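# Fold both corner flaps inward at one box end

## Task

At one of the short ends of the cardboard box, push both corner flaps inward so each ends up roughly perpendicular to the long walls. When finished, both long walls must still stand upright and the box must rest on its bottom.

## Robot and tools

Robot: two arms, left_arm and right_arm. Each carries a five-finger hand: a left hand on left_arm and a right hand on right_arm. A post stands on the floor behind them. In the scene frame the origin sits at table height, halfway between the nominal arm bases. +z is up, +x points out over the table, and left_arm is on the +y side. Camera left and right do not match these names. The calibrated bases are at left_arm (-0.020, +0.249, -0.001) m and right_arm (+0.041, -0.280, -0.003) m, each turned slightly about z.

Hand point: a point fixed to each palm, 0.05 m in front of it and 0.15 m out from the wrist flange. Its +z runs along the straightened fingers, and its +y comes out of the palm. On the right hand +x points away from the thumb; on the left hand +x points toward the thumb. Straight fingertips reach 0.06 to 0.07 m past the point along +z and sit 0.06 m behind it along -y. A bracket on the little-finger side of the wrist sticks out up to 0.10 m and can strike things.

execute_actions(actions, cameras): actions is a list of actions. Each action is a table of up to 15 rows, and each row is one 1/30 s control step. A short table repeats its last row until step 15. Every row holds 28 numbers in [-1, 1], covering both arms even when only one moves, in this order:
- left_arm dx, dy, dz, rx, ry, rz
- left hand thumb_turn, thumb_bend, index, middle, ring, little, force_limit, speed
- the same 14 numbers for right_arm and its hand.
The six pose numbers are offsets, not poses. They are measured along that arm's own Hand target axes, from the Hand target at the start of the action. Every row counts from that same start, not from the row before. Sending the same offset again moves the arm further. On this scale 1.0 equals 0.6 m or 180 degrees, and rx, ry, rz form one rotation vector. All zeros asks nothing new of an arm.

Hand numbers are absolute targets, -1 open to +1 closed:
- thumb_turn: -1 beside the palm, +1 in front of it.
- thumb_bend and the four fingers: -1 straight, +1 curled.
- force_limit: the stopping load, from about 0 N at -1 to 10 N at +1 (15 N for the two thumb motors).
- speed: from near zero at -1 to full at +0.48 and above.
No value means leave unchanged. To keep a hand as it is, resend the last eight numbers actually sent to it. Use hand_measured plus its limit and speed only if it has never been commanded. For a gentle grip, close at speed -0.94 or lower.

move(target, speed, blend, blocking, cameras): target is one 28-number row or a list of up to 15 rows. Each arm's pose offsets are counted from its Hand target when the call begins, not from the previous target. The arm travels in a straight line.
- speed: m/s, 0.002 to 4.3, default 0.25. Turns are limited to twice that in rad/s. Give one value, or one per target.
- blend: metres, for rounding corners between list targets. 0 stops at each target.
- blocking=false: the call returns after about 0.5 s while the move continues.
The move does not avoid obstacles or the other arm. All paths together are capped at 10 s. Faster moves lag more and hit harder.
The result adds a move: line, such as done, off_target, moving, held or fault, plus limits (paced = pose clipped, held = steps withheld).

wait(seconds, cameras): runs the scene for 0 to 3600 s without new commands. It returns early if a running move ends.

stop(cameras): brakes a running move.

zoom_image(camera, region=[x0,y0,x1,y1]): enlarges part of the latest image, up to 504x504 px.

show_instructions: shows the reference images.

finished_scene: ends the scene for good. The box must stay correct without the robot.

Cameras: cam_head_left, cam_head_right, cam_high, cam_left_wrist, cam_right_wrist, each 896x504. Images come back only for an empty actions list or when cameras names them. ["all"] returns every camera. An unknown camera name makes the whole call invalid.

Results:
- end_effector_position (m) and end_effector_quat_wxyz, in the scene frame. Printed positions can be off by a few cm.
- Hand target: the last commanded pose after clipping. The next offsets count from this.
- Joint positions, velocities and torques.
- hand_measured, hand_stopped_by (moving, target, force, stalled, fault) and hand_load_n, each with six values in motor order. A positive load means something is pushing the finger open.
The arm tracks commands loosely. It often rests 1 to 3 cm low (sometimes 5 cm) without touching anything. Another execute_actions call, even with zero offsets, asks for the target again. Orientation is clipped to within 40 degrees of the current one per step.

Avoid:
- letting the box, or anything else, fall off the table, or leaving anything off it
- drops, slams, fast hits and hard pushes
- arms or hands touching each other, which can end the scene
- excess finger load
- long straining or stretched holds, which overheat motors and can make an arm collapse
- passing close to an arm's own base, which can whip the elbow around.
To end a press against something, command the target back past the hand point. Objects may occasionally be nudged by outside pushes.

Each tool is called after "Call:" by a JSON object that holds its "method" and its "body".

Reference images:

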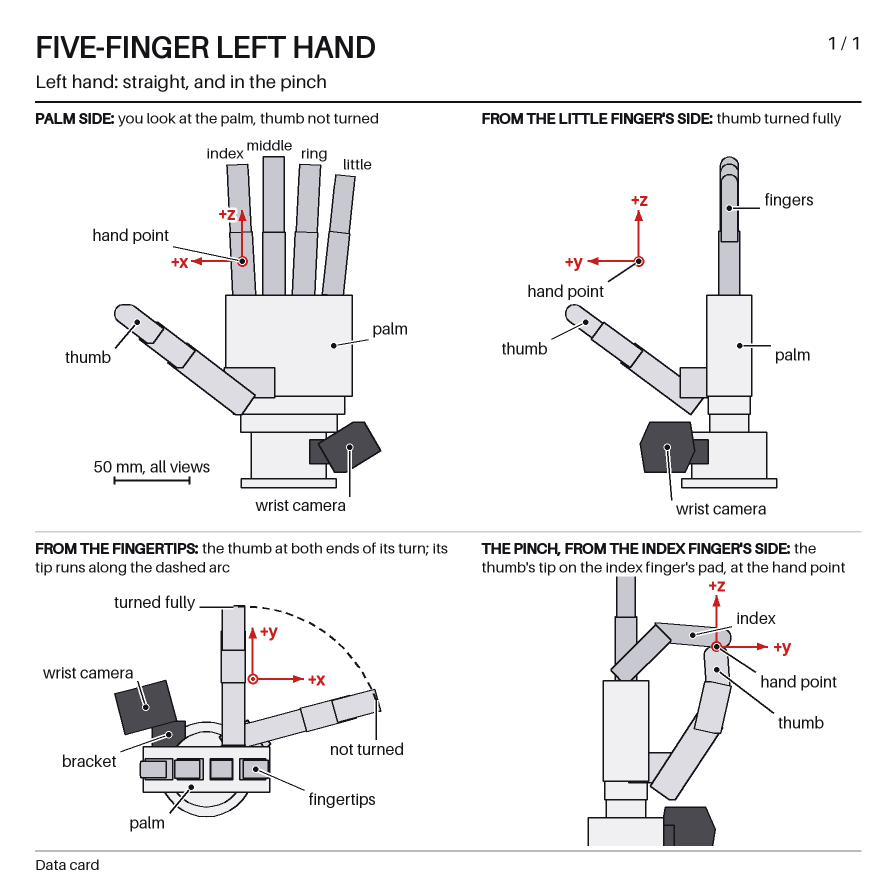

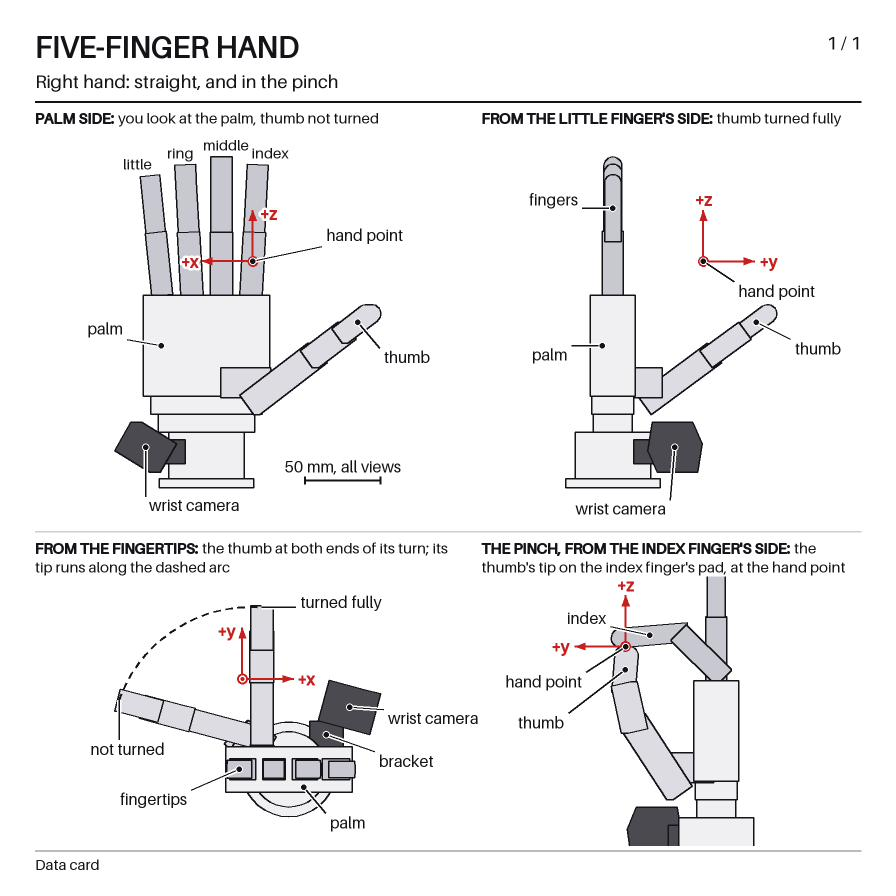

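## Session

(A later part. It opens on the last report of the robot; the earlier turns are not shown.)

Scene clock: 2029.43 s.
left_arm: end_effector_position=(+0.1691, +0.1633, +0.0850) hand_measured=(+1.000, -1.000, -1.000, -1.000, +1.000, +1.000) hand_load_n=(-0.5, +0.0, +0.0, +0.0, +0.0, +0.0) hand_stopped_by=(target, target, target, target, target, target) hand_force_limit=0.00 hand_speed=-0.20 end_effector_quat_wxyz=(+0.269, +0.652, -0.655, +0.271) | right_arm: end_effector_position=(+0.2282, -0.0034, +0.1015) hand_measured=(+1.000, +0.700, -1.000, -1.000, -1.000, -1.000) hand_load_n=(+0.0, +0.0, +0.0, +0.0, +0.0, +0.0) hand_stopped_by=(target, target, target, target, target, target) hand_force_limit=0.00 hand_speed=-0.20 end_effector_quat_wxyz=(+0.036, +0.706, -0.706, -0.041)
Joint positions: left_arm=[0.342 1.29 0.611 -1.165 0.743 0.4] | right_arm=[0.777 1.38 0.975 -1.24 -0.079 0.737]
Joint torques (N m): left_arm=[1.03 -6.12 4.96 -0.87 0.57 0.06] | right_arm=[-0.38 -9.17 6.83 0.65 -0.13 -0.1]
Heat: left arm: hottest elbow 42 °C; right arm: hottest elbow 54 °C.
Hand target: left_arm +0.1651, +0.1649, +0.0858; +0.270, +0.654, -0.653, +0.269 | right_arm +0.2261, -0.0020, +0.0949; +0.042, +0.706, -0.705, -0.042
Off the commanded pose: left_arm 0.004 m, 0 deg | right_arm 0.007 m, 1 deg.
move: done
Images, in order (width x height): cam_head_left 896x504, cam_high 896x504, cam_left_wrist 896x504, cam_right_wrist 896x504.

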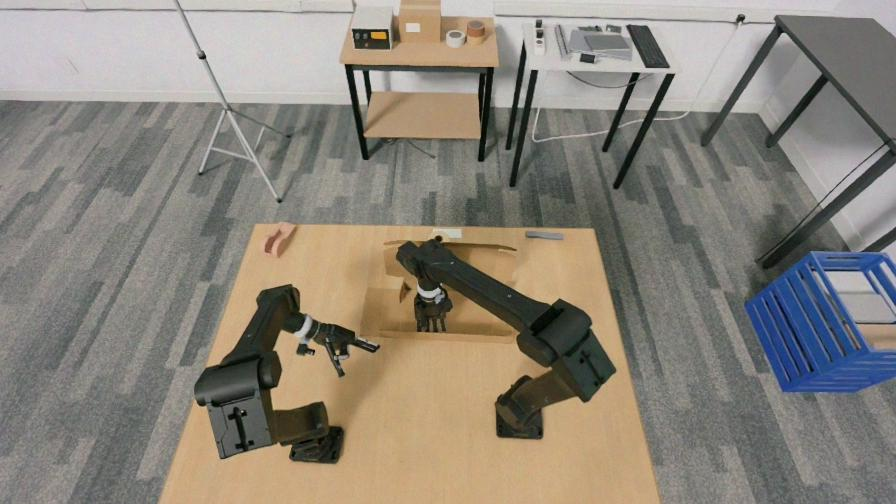

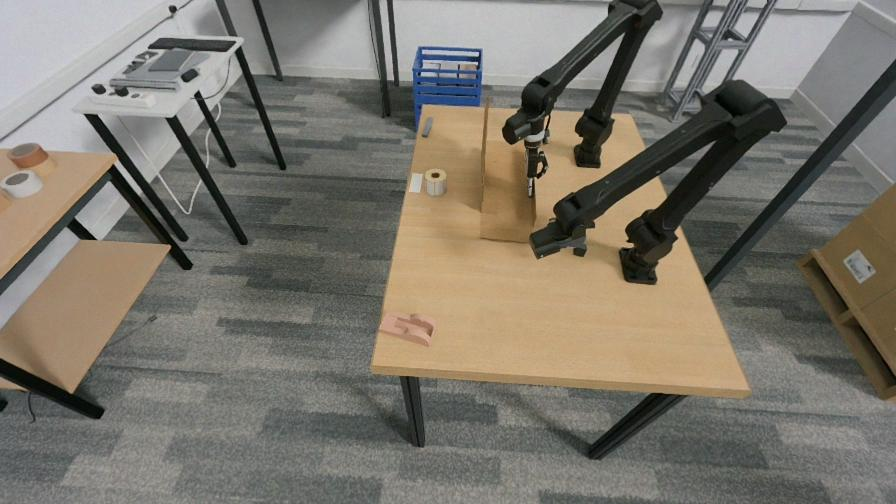

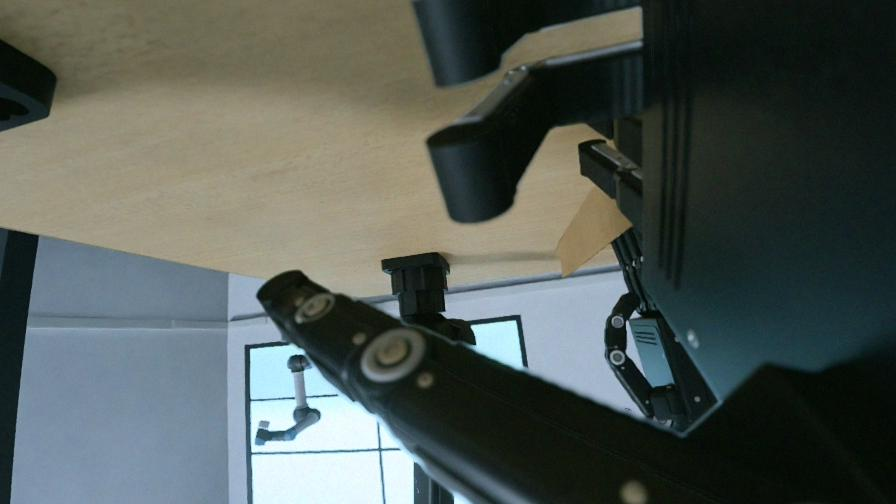

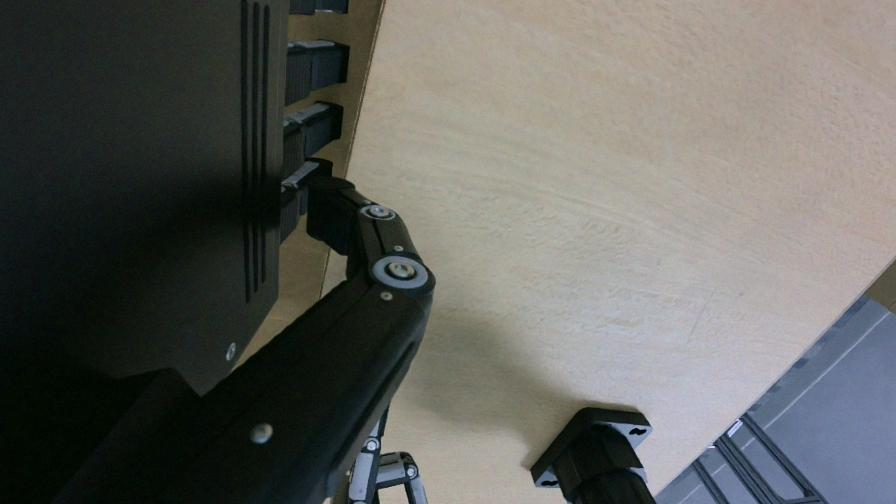

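Call:
{"method": "move", "body": {"target": [[0,0,0,0,0,0, 1,-1,-1,-1,1,1,0,-0.2, 0,-0.0086,0.0712,0,0,0, 1,0.7,-1,-1,-1,-1,0,-0.2]], "speed": [0.05], "cameras": ["cam_head_left","cam_high","cam_right_wrist"]}}

Call:
{"method": "zoom_image", "body": {"camera": "cam_head_left", "region": [330, 225, 550, 365]}}

Call:
{"method": "zoom_image", "body": {"camera": "cam_high", "region": [440, 80, 640, 280]}}

Scene clock: 2042.47 s.
left_arm: end_effector_position=(+0.1691, +0.1633, +0.0850) hand_measured=(+1.000, -1.000, -1.000, -1.000, +1.000, +1.000) hand_load_n=(+0.0, +0.0, +0.0, +0.0, +0.0, +0.5) hand_stopped_by=(target, target, target, target, target, target) hand_force_limit=0.00 hand_speed=-0.20 end_effector_quat_wxyz=(+0.269, +0.652, -0.655, +0.271) | right_arm: end_effector_position=(+0.2304, -0.0012, +0.0732) hand_measured=(+1.000, +0.700, -1.000, -1.000, -1.000, -1.000) hand_load_n=(+0.0, +0.0, +0.0, -4.0, +0.0, +0.0) hand_stopped_by=(target, target, target, target, target, target) hand_force_limit=0.00 hand_speed=-0.20 end_effector_quat_wxyz=(+0.028, +0.706, -0.706, -0.041)
Joint positions: left_arm=[0.342 1.29 0.611 -1.165 0.743 0.4] | right_arm=[0.777 1.413 0.928 -1.146 -0.08 0.737]
Joint torques (N m): left_arm=[1.32 -5.95 5.07 -0.87 0.58 0.06] | right_arm=[-0.32 -7.65 5.04 1.72 -0.12 -0.15]
Heat: left arm: hottest elbow 41 °C; right arm: hottest elbow 54 °C.
Hand target: left_arm +0.1651, +0.1649, +0.0858; +0.270, +0.654, -0.653, +0.269 | right_arm +0.2261, -0.0019, +0.0519; +0.042, +0.706, -0.705, -0.042
Off the commanded pose: left_arm 0.004 m, 0 deg | right_arm 0.022 m, 2 deg.
move: off_target (right_arm)

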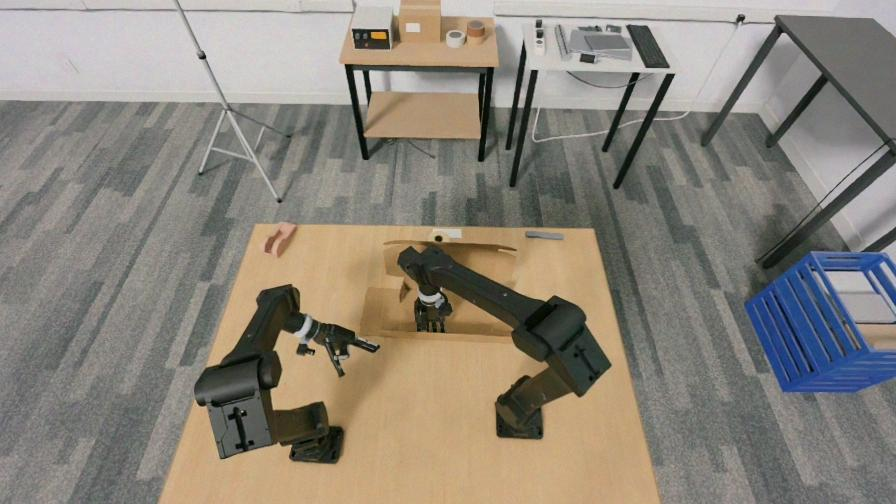

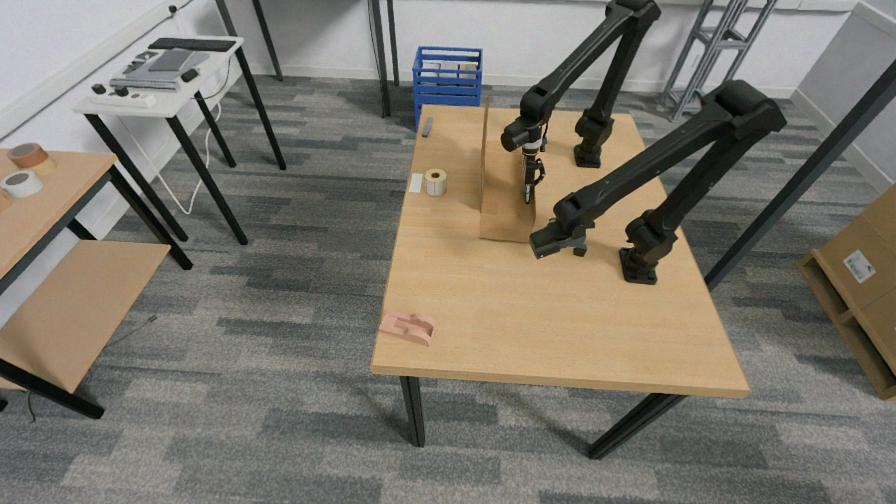

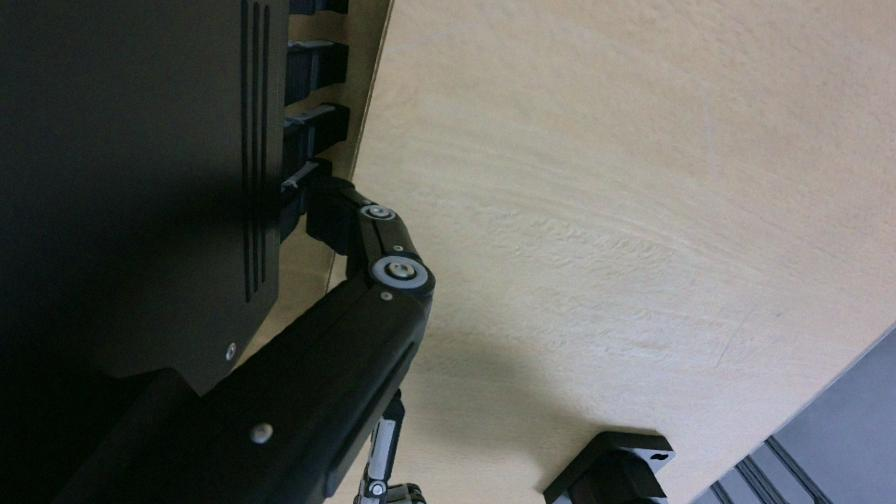

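Scaled by 2.291.

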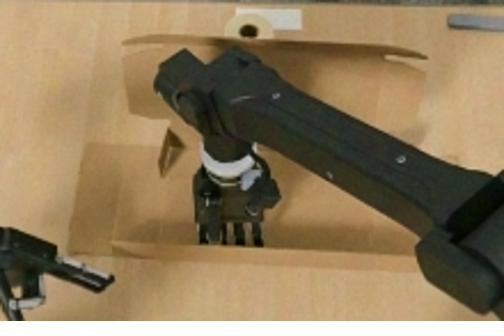

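Scaled by 2.520.

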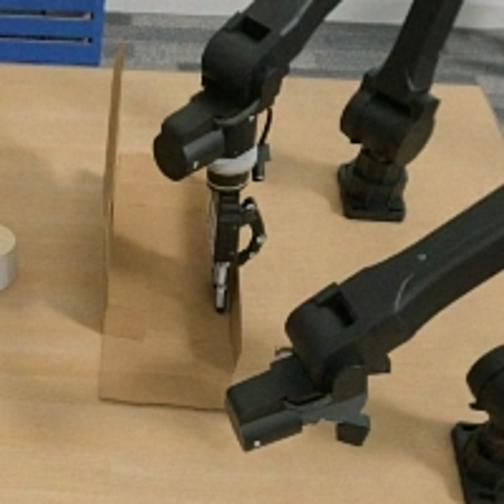

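Call:
{"method": "move", "body": {"target": [[0.0082,-0.0333,0.0224,0,0,0, 1,-1,-1,-1,1,1,0,-0.2, 0,0,0,0,0,0, 1,0.7,-1,-1,-1,-1,0,-0.2],[0.0141,-0.1,0.0283,0,0,0, 1,-1,-1,-1,1,1,0,-0.2, 0,0,0,0,0,0, 1,0.7,-1,-1,-1,-1,0,-0.2],[0.0247,-0.125,0.0389,0,0,0, 1,-1,-1,-1,1,1,0,-0.2, 0,0,0,0,0,0, 1,0.7,-1,-1,-1,-1,0,-0.2]], "speed": 0.05, "blend": [0.004,0.004,0], "cameras": ["cam_head_left","cam_high","cam_left_wrist"]}}

Call:
{"method": "zoom_image", "body": {"camera": "cam_head_left", "region": [330, 260, 450, 365]}}

Call:
{"method": "zoom_image", "body": {"camera": "cam_high", "region": [460, 140, 600, 280]}}

Scene clock: 2080.10 s.
left_arm: end_effector_position=(+0.2242, +0.1397, +0.0768) hand_measured=(+1.000, -1.000, -1.000, -1.000, +1.000, +1.000) hand_load_n=(+0.0, -0.5, -0.5, +0.0, +0.0, +0.0) hand_stopped_by=(target, target, target, target, target, target) hand_force_limit=0.00 hand_speed=-0.20 end_effector_quat_wxyz=(+0.278, +0.658, -0.649, +0.262) | right_arm: end_effector_position=(+0.2304, -0.0011, +0.0732) hand_measured=(+1.000, +0.700, -1.000, -1.000, -1.000, -1.000) hand_load_n=(+0.0, +0.0, +0.0, -4.0, +0.0, +0.0) hand_stopped_by=(target, target, target, target, target, target) hand_force_limit=0.00 hand_speed=-0.20 end_effector_quat_wxyz=(+0.028, +0.706, -0.706, -0.041)
Joint positions: left_arm=[0.217 1.43 0.715 -1.04 0.767 0.224] | right_arm=[0.777 1.413 0.928 -1.145 -0.08 0.737]
Joint torques (N m): left_arm=[-0.21 -6.24 7.69 0.24 1.04 -0.18] | right_arm=[-0.15 -7.41 5.05 1.7 -0.11 -0.12]
Heat: left arm: hottest elbow 41 °C; right arm: hottest elbow 50 °C.
Hand target: left_arm +0.2402, +0.1380, +0.0797; +0.270, +0.654, -0.653, +0.269 | right_arm +0.2262, -0.0019, +0.0519; +0.042, +0.706, -0.705, -0.042
Off the commanded pose: left_arm 0.016 m, 1 deg | right_arm 0.022 m, 2 deg.
move: off_target (left_arm)

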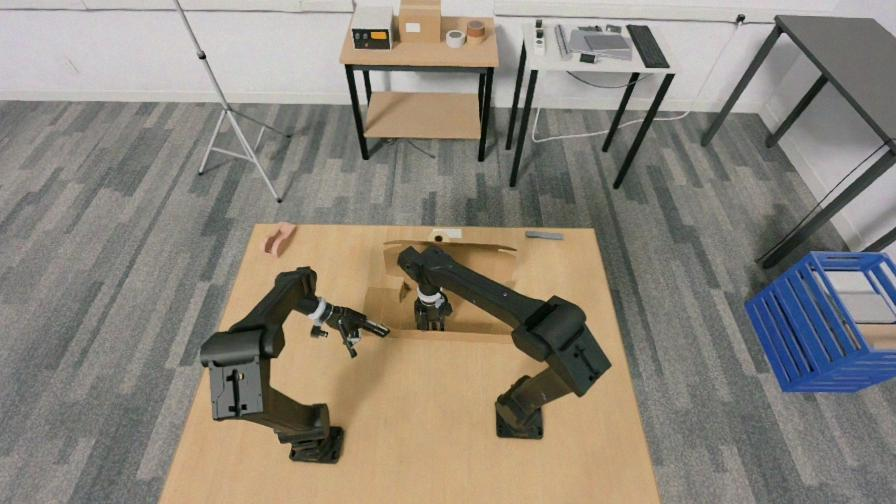

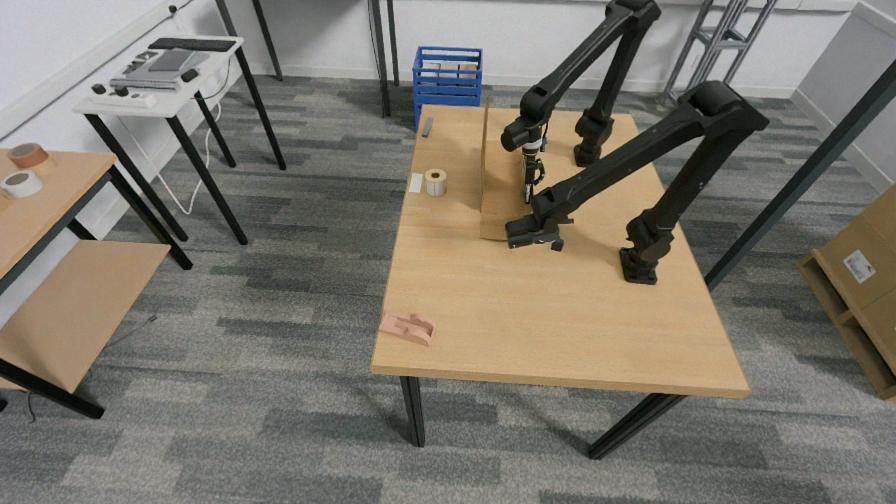

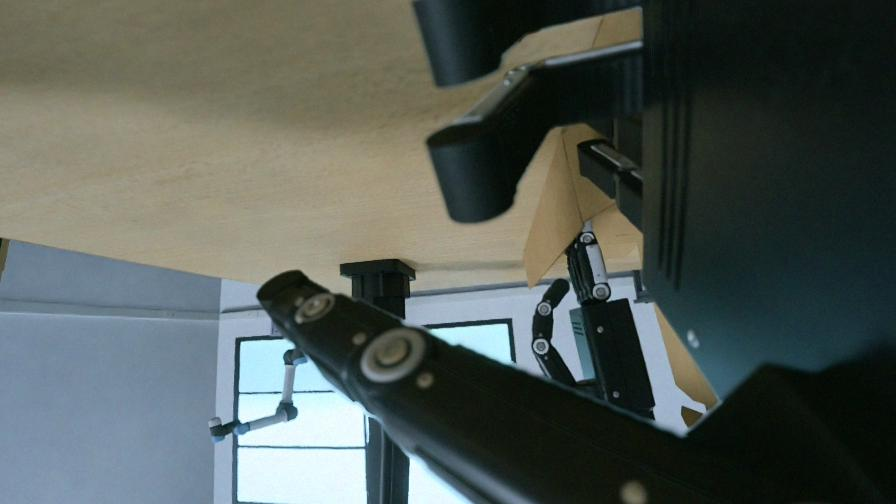

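Scaled by 4.200.

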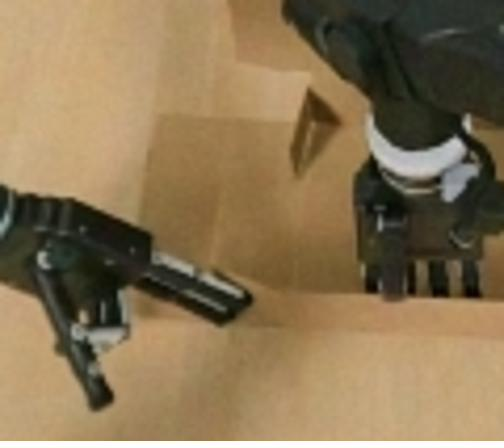

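Scaled by 3.600.

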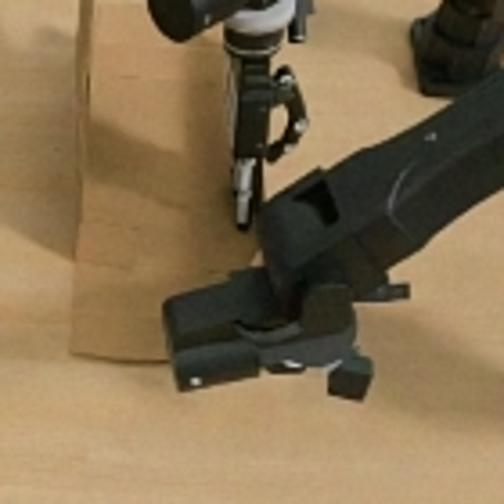

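Call:
{"method": "move", "body": {"target": [[0.0141,-0.0233,0.0141,0,0,0, 1,-1,-1,-1,1,1,0,-0.2, 0,0,0,0,0,0, 1,0.7,-1,-1,-1,-1,0,-0.2],[0.0306,-0.0367,0.0306,0,0,0, 1,-1,-1,-1,1,1,0,-0.2, 0,0,0,0,0,0, 1,0.7,-1,-1,-1,-1,0,-0.2]], "speed": 0.04, "blend": [0.003,0], "cameras": ["cam_head_left","cam_high","cam_left_wrist"]}}

Call:
{"method": "zoom_image", "body": {"camera": "cam_head_left", "region": [330, 260, 450, 365]}}

Call:
{"method": "zoom_image", "body": {"camera": "cam_left_wrist", "region": [420, 0, 650, 300]}}

Scene clock: 2094.53 s.
left_arm: end_effector_position=(+0.2446, +0.1200, +0.0772) hand_measured=(+1.000, -1.000, -1.000, -1.000, +1.000, +1.000) hand_load_n=(+0.0, +0.0, -2.5, +0.0, +0.0, +0.0) hand_stopped_by=(target, target, target, target, target, target) hand_force_limit=0.00 hand_speed=-0.20 end_effector_quat_wxyz=(+0.276, +0.662, -0.647, +0.258) | right_arm: end_effector_position=(+0.2315, -0.0013, +0.0727) hand_measured=(+1.000, +0.700, -1.000, -1.000, -1.000, -1.000) hand_load_n=(+0.0, +0.0, +0.0, -3.0, +0.0, +0.0) hand_stopped_by=(target, target, target, target, target, target) hand_force_limit=0.00 hand_speed=-0.20 end_effector_quat_wxyz=(+0.027, +0.706, -0.706, -0.039)
Joint positions: left_arm=[0.146 1.454 0.749 -0.977 0.769 0.115] | right_arm=[0.777 1.413 0.928 -1.143 -0.075 0.737]
Joint torques (N m): left_arm=[-1.26 -6.71 7.92 0.9 1.39 -0.24] | right_arm=[-0.26 -7.77 4.92 1.57 -0.28 -0.11]
Heat: left arm: hottest elbow 41 °C; right arm: hottest elbow 49 °C.
Hand target: left_arm +0.2620, +0.1119, +0.0795; +0.270, +0.654, -0.653, +0.269 | right_arm +0.2262, -0.0019, +0.0519; +0.042, +0.706, -0.705, -0.042
Off the commanded pose: left_arm 0.020 m, 2 deg | right_arm 0.022 m, 2 deg.
move: off_target (left_arm)

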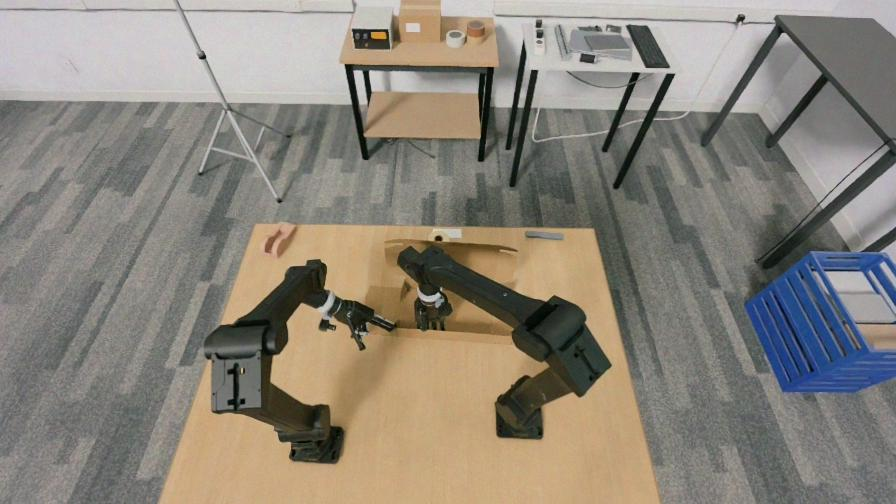

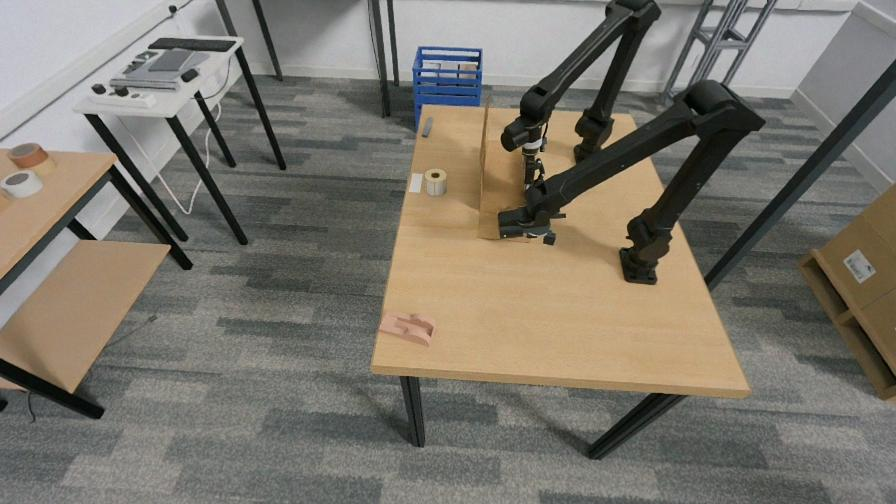

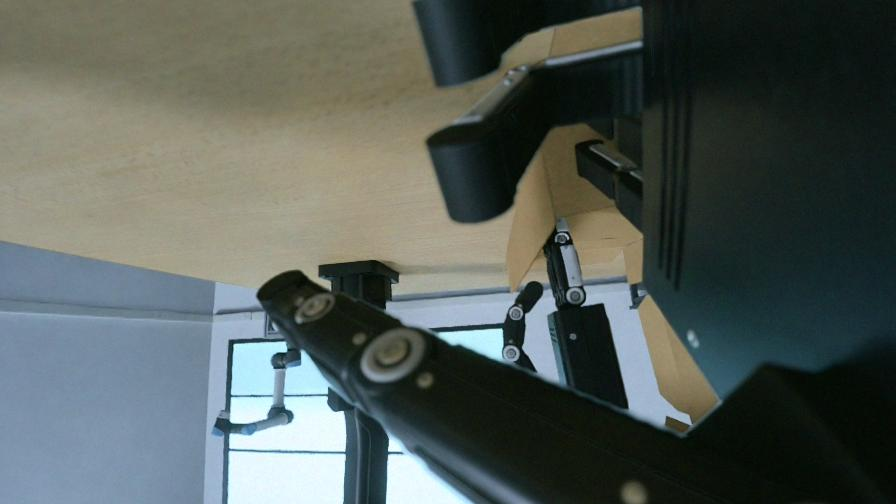

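Scaled by 4.200.

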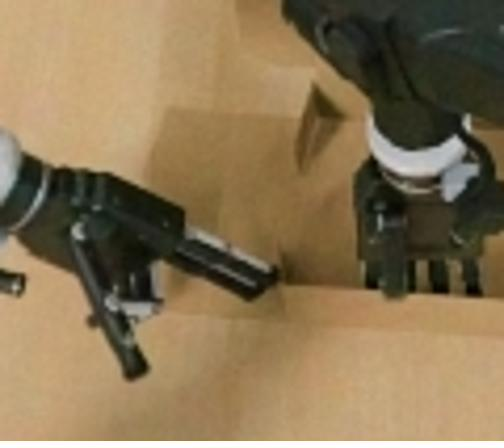

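Scaled by 1.680.

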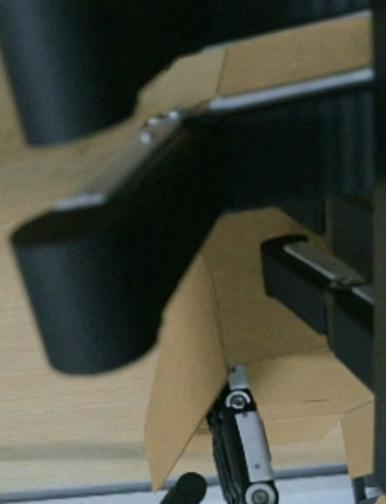

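Call:
{"method": "move", "body": {"target": [[0.02,0.01,0.02,0,0,0, 1,-1,-1,-1,1,1,0,-0.2, 0,0,0,0,0,0, 1,0.7,-1,-1,-1,-1,0,-0.2],[0.0377,0.0242,0.0377,0,0,0, 1,-1,-1,-1,1,1,0,-0.2, 0,0,0,0,0,0, 1,0.7,-1,-1,-1,-1,0,-0.2]], "speed": 0.04, "blend": [0.003,0], "cameras": ["cam_head_left","cam_high","cam_left_wrist"]}}

Call:
{"method": "zoom_image", "body": {"camera": "cam_head_left", "region": [330, 260, 450, 365]}}

Call:
{"method": "zoom_image", "body": {"camera": "cam_high", "region": [460, 140, 600, 280]}}

Scene clock: 2112.33 s.
left_arm: end_effector_position=(+0.2539, +0.0956, +0.0782) hand_measured=(+1.000, -1.000, -1.000, -1.000, +1.000, +1.000) hand_load_n=(+0.0, +0.0, -0.5, +0.0, +0.0, +0.0) hand_stopped_by=(target, target, target, target, target, target) hand_force_limit=0.00 hand_speed=-0.20 end_effector_quat_wxyz=(+0.258, +0.667, -0.646, +0.266) | right_arm: end_effector_position=(+0.2354, -0.0050, +0.0718) hand_measured=(+1.000, +0.700, -1.000, -1.000, -1.000, -1.000) hand_load_n=(+0.0, +0.0, +0.0, -1.0, +0.0, +0.0) hand_stopped_by=(target, target, target, target, target, target) hand_force_limit=0.00 hand_speed=-0.20 end_effector_quat_wxyz=(+0.026, +0.705, -0.708, -0.029)
Joint positions: left_arm=[0.07 1.421 0.734 -0.868 0.76 -0.022] | right_arm=[0.772 1.411 0.928 -1.142 -0.055 0.737]
Joint torques (N m): left_arm=[-2.26 -8.41 5.15 0.72 1.86 -0.17] | right_arm=[0.03 -7.53 4.93 1.7 -1.02 -0.11]
Heat: left arm: hottest elbow 42 °C; right arm: hottest elbow 48 °C.
Hand target: left_arm +0.2476, +0.0800, +0.0795; +0.270, +0.654, -0.654, +0.269 | right_arm +0.2262, -0.0019, +0.0519; +0.042, +0.706, -0.705, -0.042
Off the commanded pose: left_arm 0.017 m, 2 deg | right_arm 0.022 m, 2 deg.
move: off_target (left_arm)

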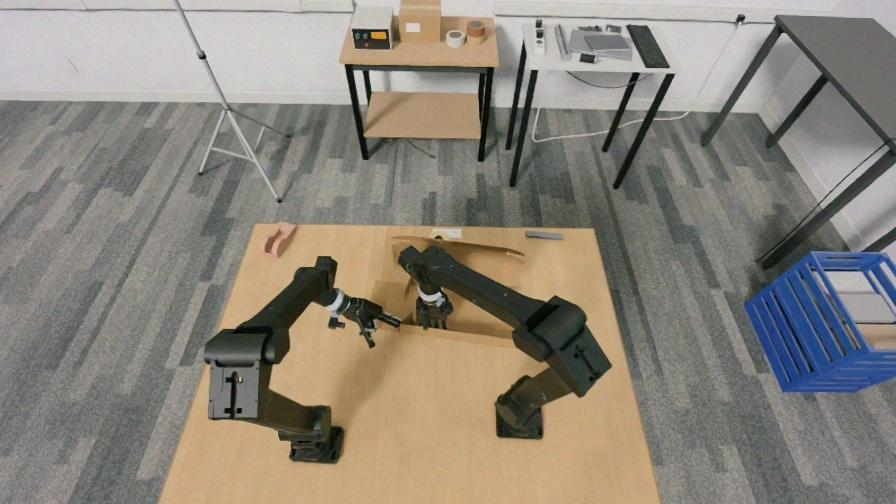

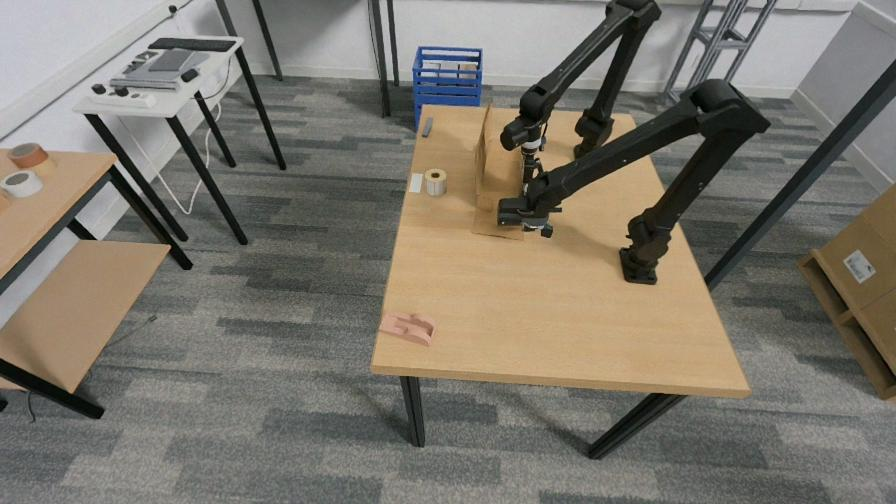

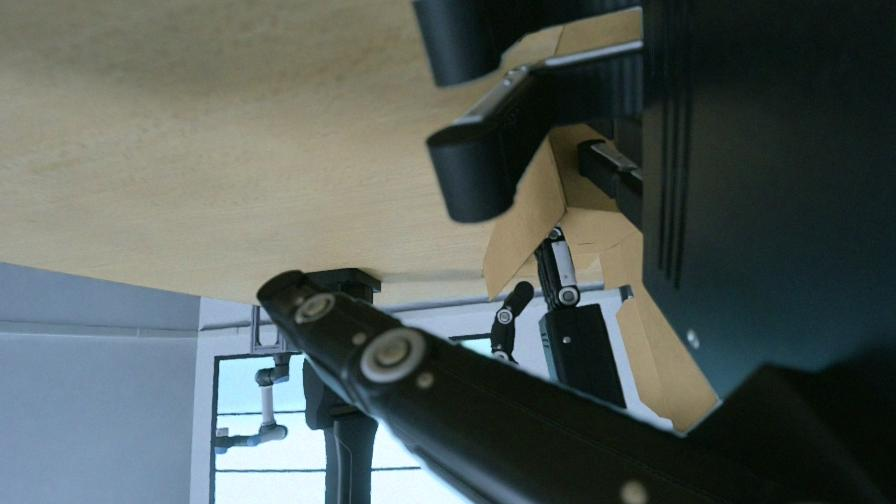

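Scaled by 4.200.

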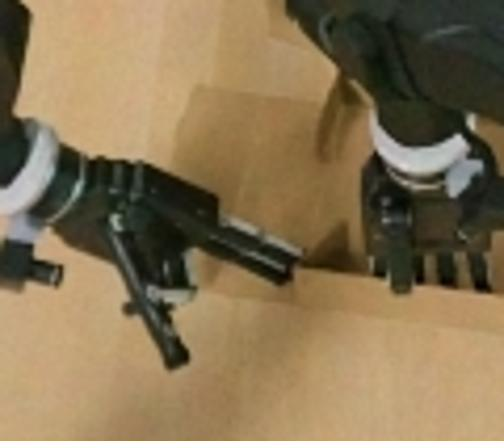

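Scaled by 3.600.

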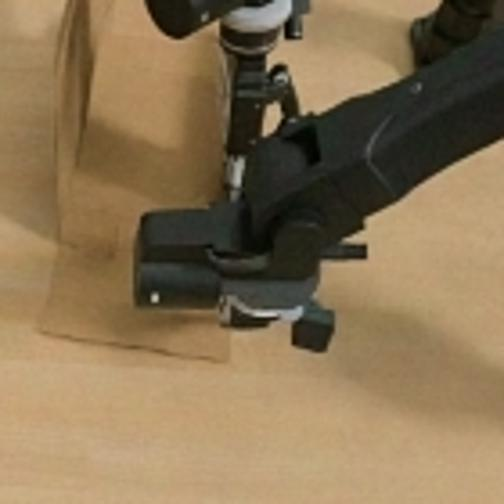

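Call:
{"method": "move", "body": {"target": [[0,0,0,0,0,0, 1,-1,-1,-1,1,1,0,-0.2, 0,-0.006,0.0497,0,0,0, 1,0.7,-1,-1,-1,-1,0,-0.2]], "speed": 0.05, "cameras": ["cam_head_left","cam_right_wrist"]}}

Call:
{"method": "zoom_image", "body": {"camera": "cam_head_left", "region": [330, 225, 550, 365]}}

Scene clock: 2129.87 s.
left_arm: end_effector_position=(+0.2541, +0.0951, +0.0782) hand_measured=(+1.000, -1.000, -1.000, -1.000, +1.000, +1.000) hand_load_n=(+0.0, +0.0, -0.5, +0.0, +0.0, +0.0) hand_stopped_by=(target, target, target, target, target, target) hand_force_limit=0.00 hand_speed=-0.20 end_effector_quat_wxyz=(+0.258, +0.667, -0.646, +0.267) | right_arm: end_effector_position=(+0.2356, -0.0063, +0.0688) hand_measured=(+1.000, +0.700, -1.000, -1.000, -1.000, -1.000) hand_load_n=(+0.0, +0.0, +0.0, -9.0, +0.0, +0.0) hand_stopped_by=(target, target, target, target, target, target) hand_force_limit=0.00 hand_speed=-0.20 end_effector_quat_wxyz=(+0.015, +0.705, -0.709, -0.028)
Joint positions: left_arm=[0.068 1.421 0.734 -0.866 0.76 -0.024] | right_arm=[0.769 1.396 0.906 -1.113 -0.055 0.737]
Joint torques (N m): left_arm=[-2.08 -8 5.04 0.62 1.86 -0.16] | right_arm=[0.03 -4.25 3.03 3.6 -1.02 -0.15]
Heat: left arm: hottest elbow 42 °C; right arm: hottest elbow 48 °C.
Hand target: left_arm +0.2476, +0.0800, +0.0795; +0.270, +0.654, -0.654, +0.269 | right_arm +0.2261, -0.0019, +0.0218; +0.042, +0.706, -0.705, -0.042
Off the commanded pose: left_arm 0.017 m, 2 deg | right_arm 0.048 m, 4 deg.
move: off_target (right_arm)

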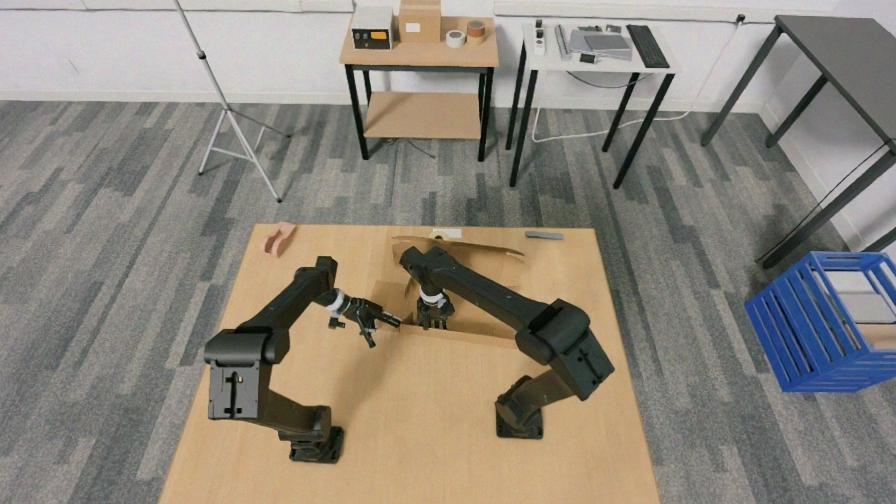

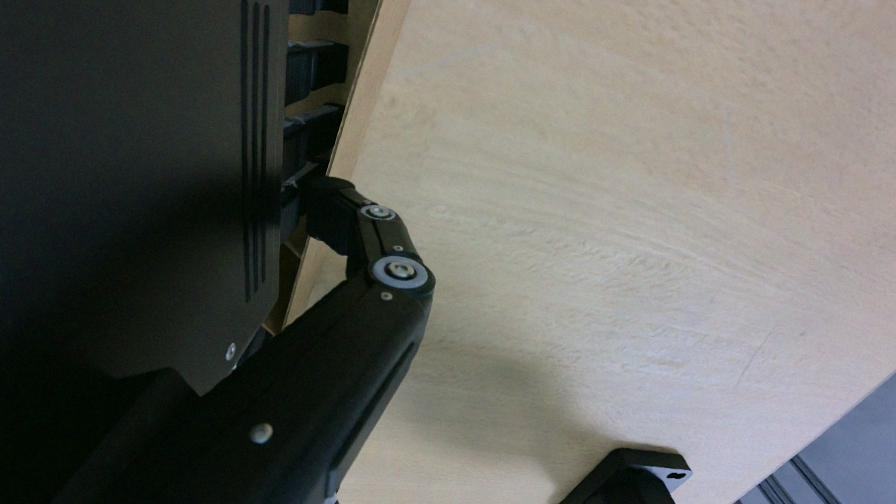

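Scaled by 2.291.

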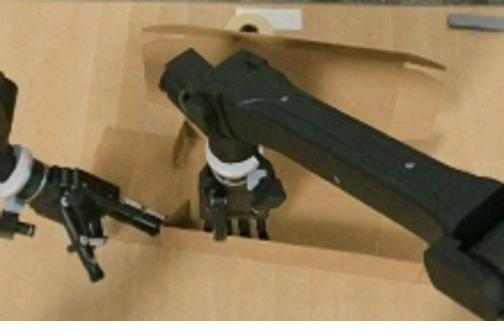

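Call:
{"method": "move", "body": {"target": [[0.0165,-0.0075,0.0165,0,0,0, 1,-1,-1,-1,1,1,0,-0.2, 0,0,0,0,0,0, 1,0.7,-1,-1,-1,-1,0,-0.2],[0.0271,0.0142,0.0271,0,0,0, 1,-1,-1,-1,1,1,0,-0.2, 0,0,0,0,0,0, 1,0.7,-1,-1,-1,-1,0,-0.2]], "speed": 0.04, "blend": [0.003,0], "cameras": ["cam_head_left","cam_high","cam_left_wrist","cam_right_wrist"]}}

Call:
{"method": "zoom_image", "body": {"camera": "cam_head_left", "region": [370, 260, 490, 365]}}

Call:
{"method": "zoom_image", "body": {"camera": "cam_left_wrist", "region": [400, 0, 650, 320]}}

Scene clock: 2168.50 s.
left_arm: end_effector_position=(+0.2484, +0.0655, +0.0793) hand_measured=(+1.000, -1.000, -1.000, -1.000, +1.000, +1.000) hand_load_n=(+0.0, +0.0, +0.0, +0.0, +0.0, +0.0) hand_stopped_by=(target, target, target, target, target, target) hand_force_limit=0.00 hand_speed=-0.20 end_effector_quat_wxyz=(+0.261, +0.662, -0.648, +0.271) | right_arm: end_effector_position=(+0.2356, -0.0063, +0.0689) hand_measured=(+1.000, +0.700, -1.000, -1.000, -1.000, -1.000) hand_load_n=(+0.0, +0.0, +0.0, -8.5, +0.0, +0.0) hand_stopped_by=(target, target, target, target, target, target) hand_force_limit=0.00 hand_speed=-0.20 end_effector_quat_wxyz=(+0.015, +0.705, -0.709, -0.028)
Joint positions: left_arm=[-0.02 1.397 0.706 -0.781 0.767 -0.135] | right_arm=[0.769 1.396 0.906 -1.113 -0.055 0.737]
Joint torques (N m): left_arm=[-1.14 -8.35 4.82 0.44 1.37 -0.08] | right_arm=[-0.03 -3.96 3.12 3.82 -1.01 -0.16]
Heat: left arm: hottest elbow 42 °C; right arm: hottest elbow 45 °C.
Hand target: left_arm +0.2390, +0.0571, +0.0793; +0.270, +0.654, -0.653, +0.269 | right_arm +0.2261, -0.0019, +0.0219; +0.042, +0.706, -0.705, -0.042
Off the commanded pose: left_arm 0.013 m, 2 deg | right_arm 0.048 m, 4 deg.
move: off_target (left_arm)

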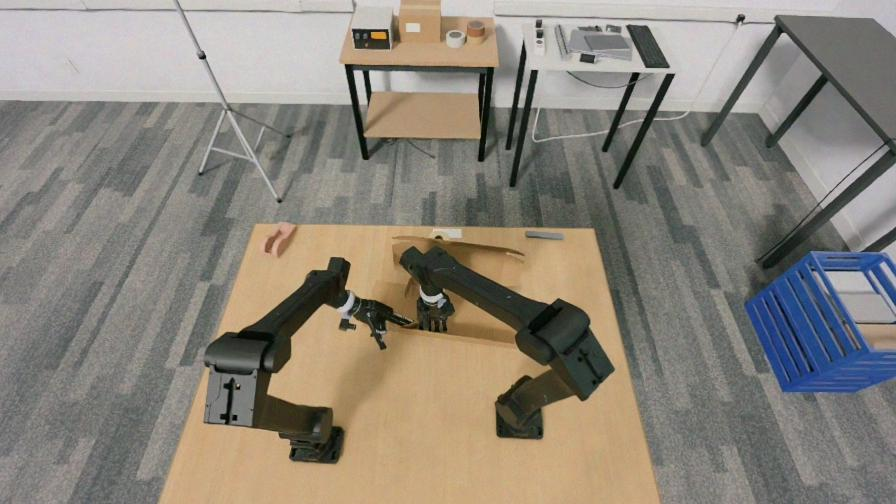

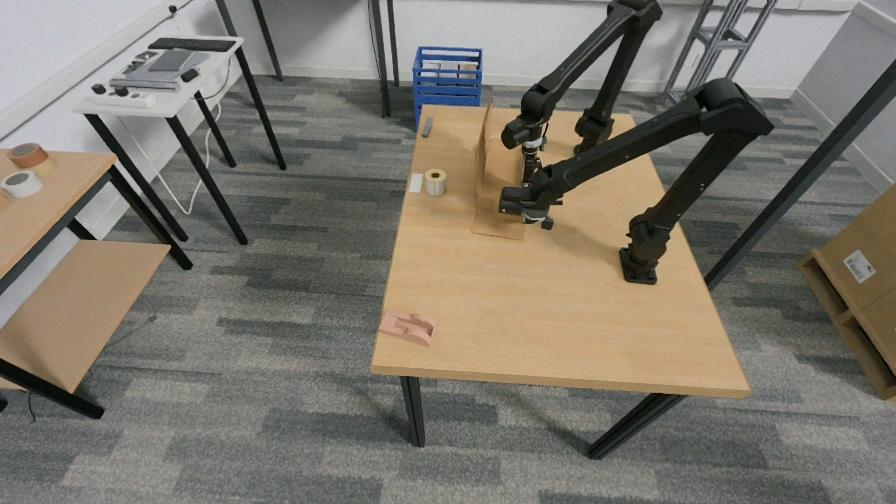

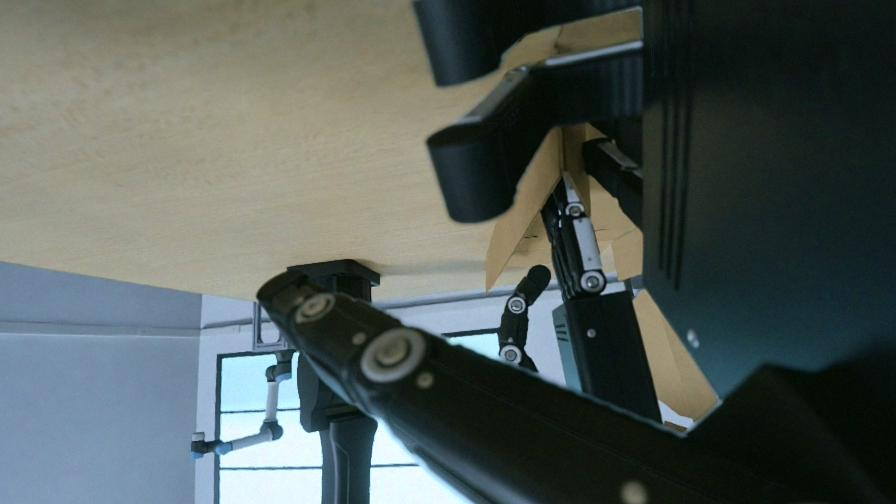

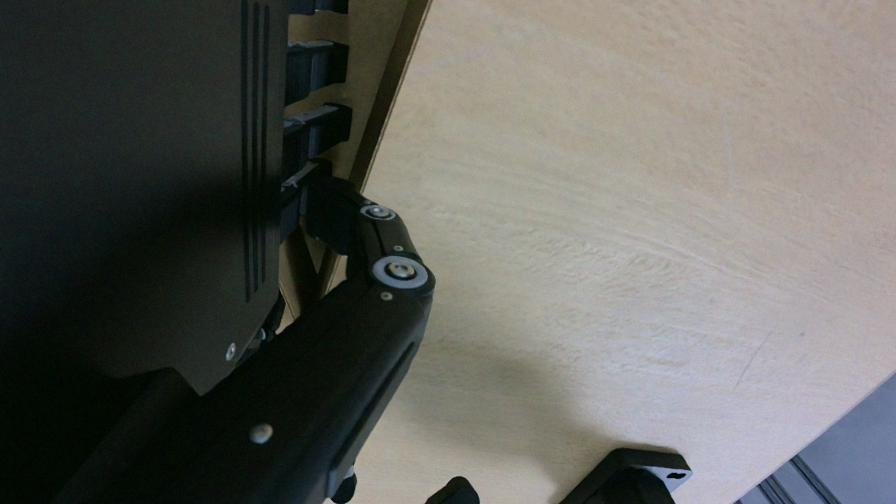

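Scaled by 4.200.

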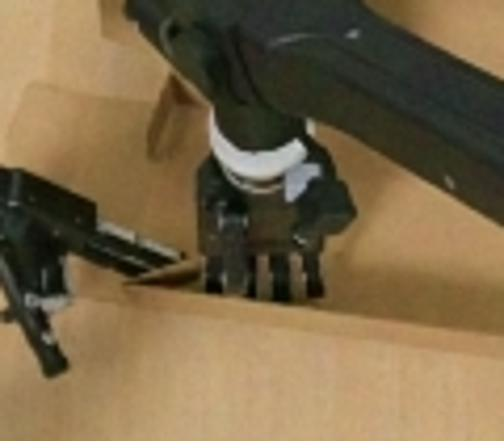

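Scaled by 1.575.

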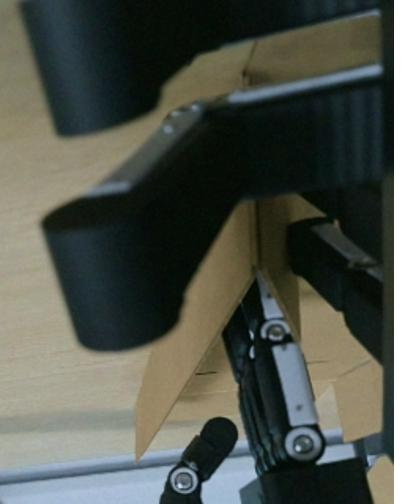

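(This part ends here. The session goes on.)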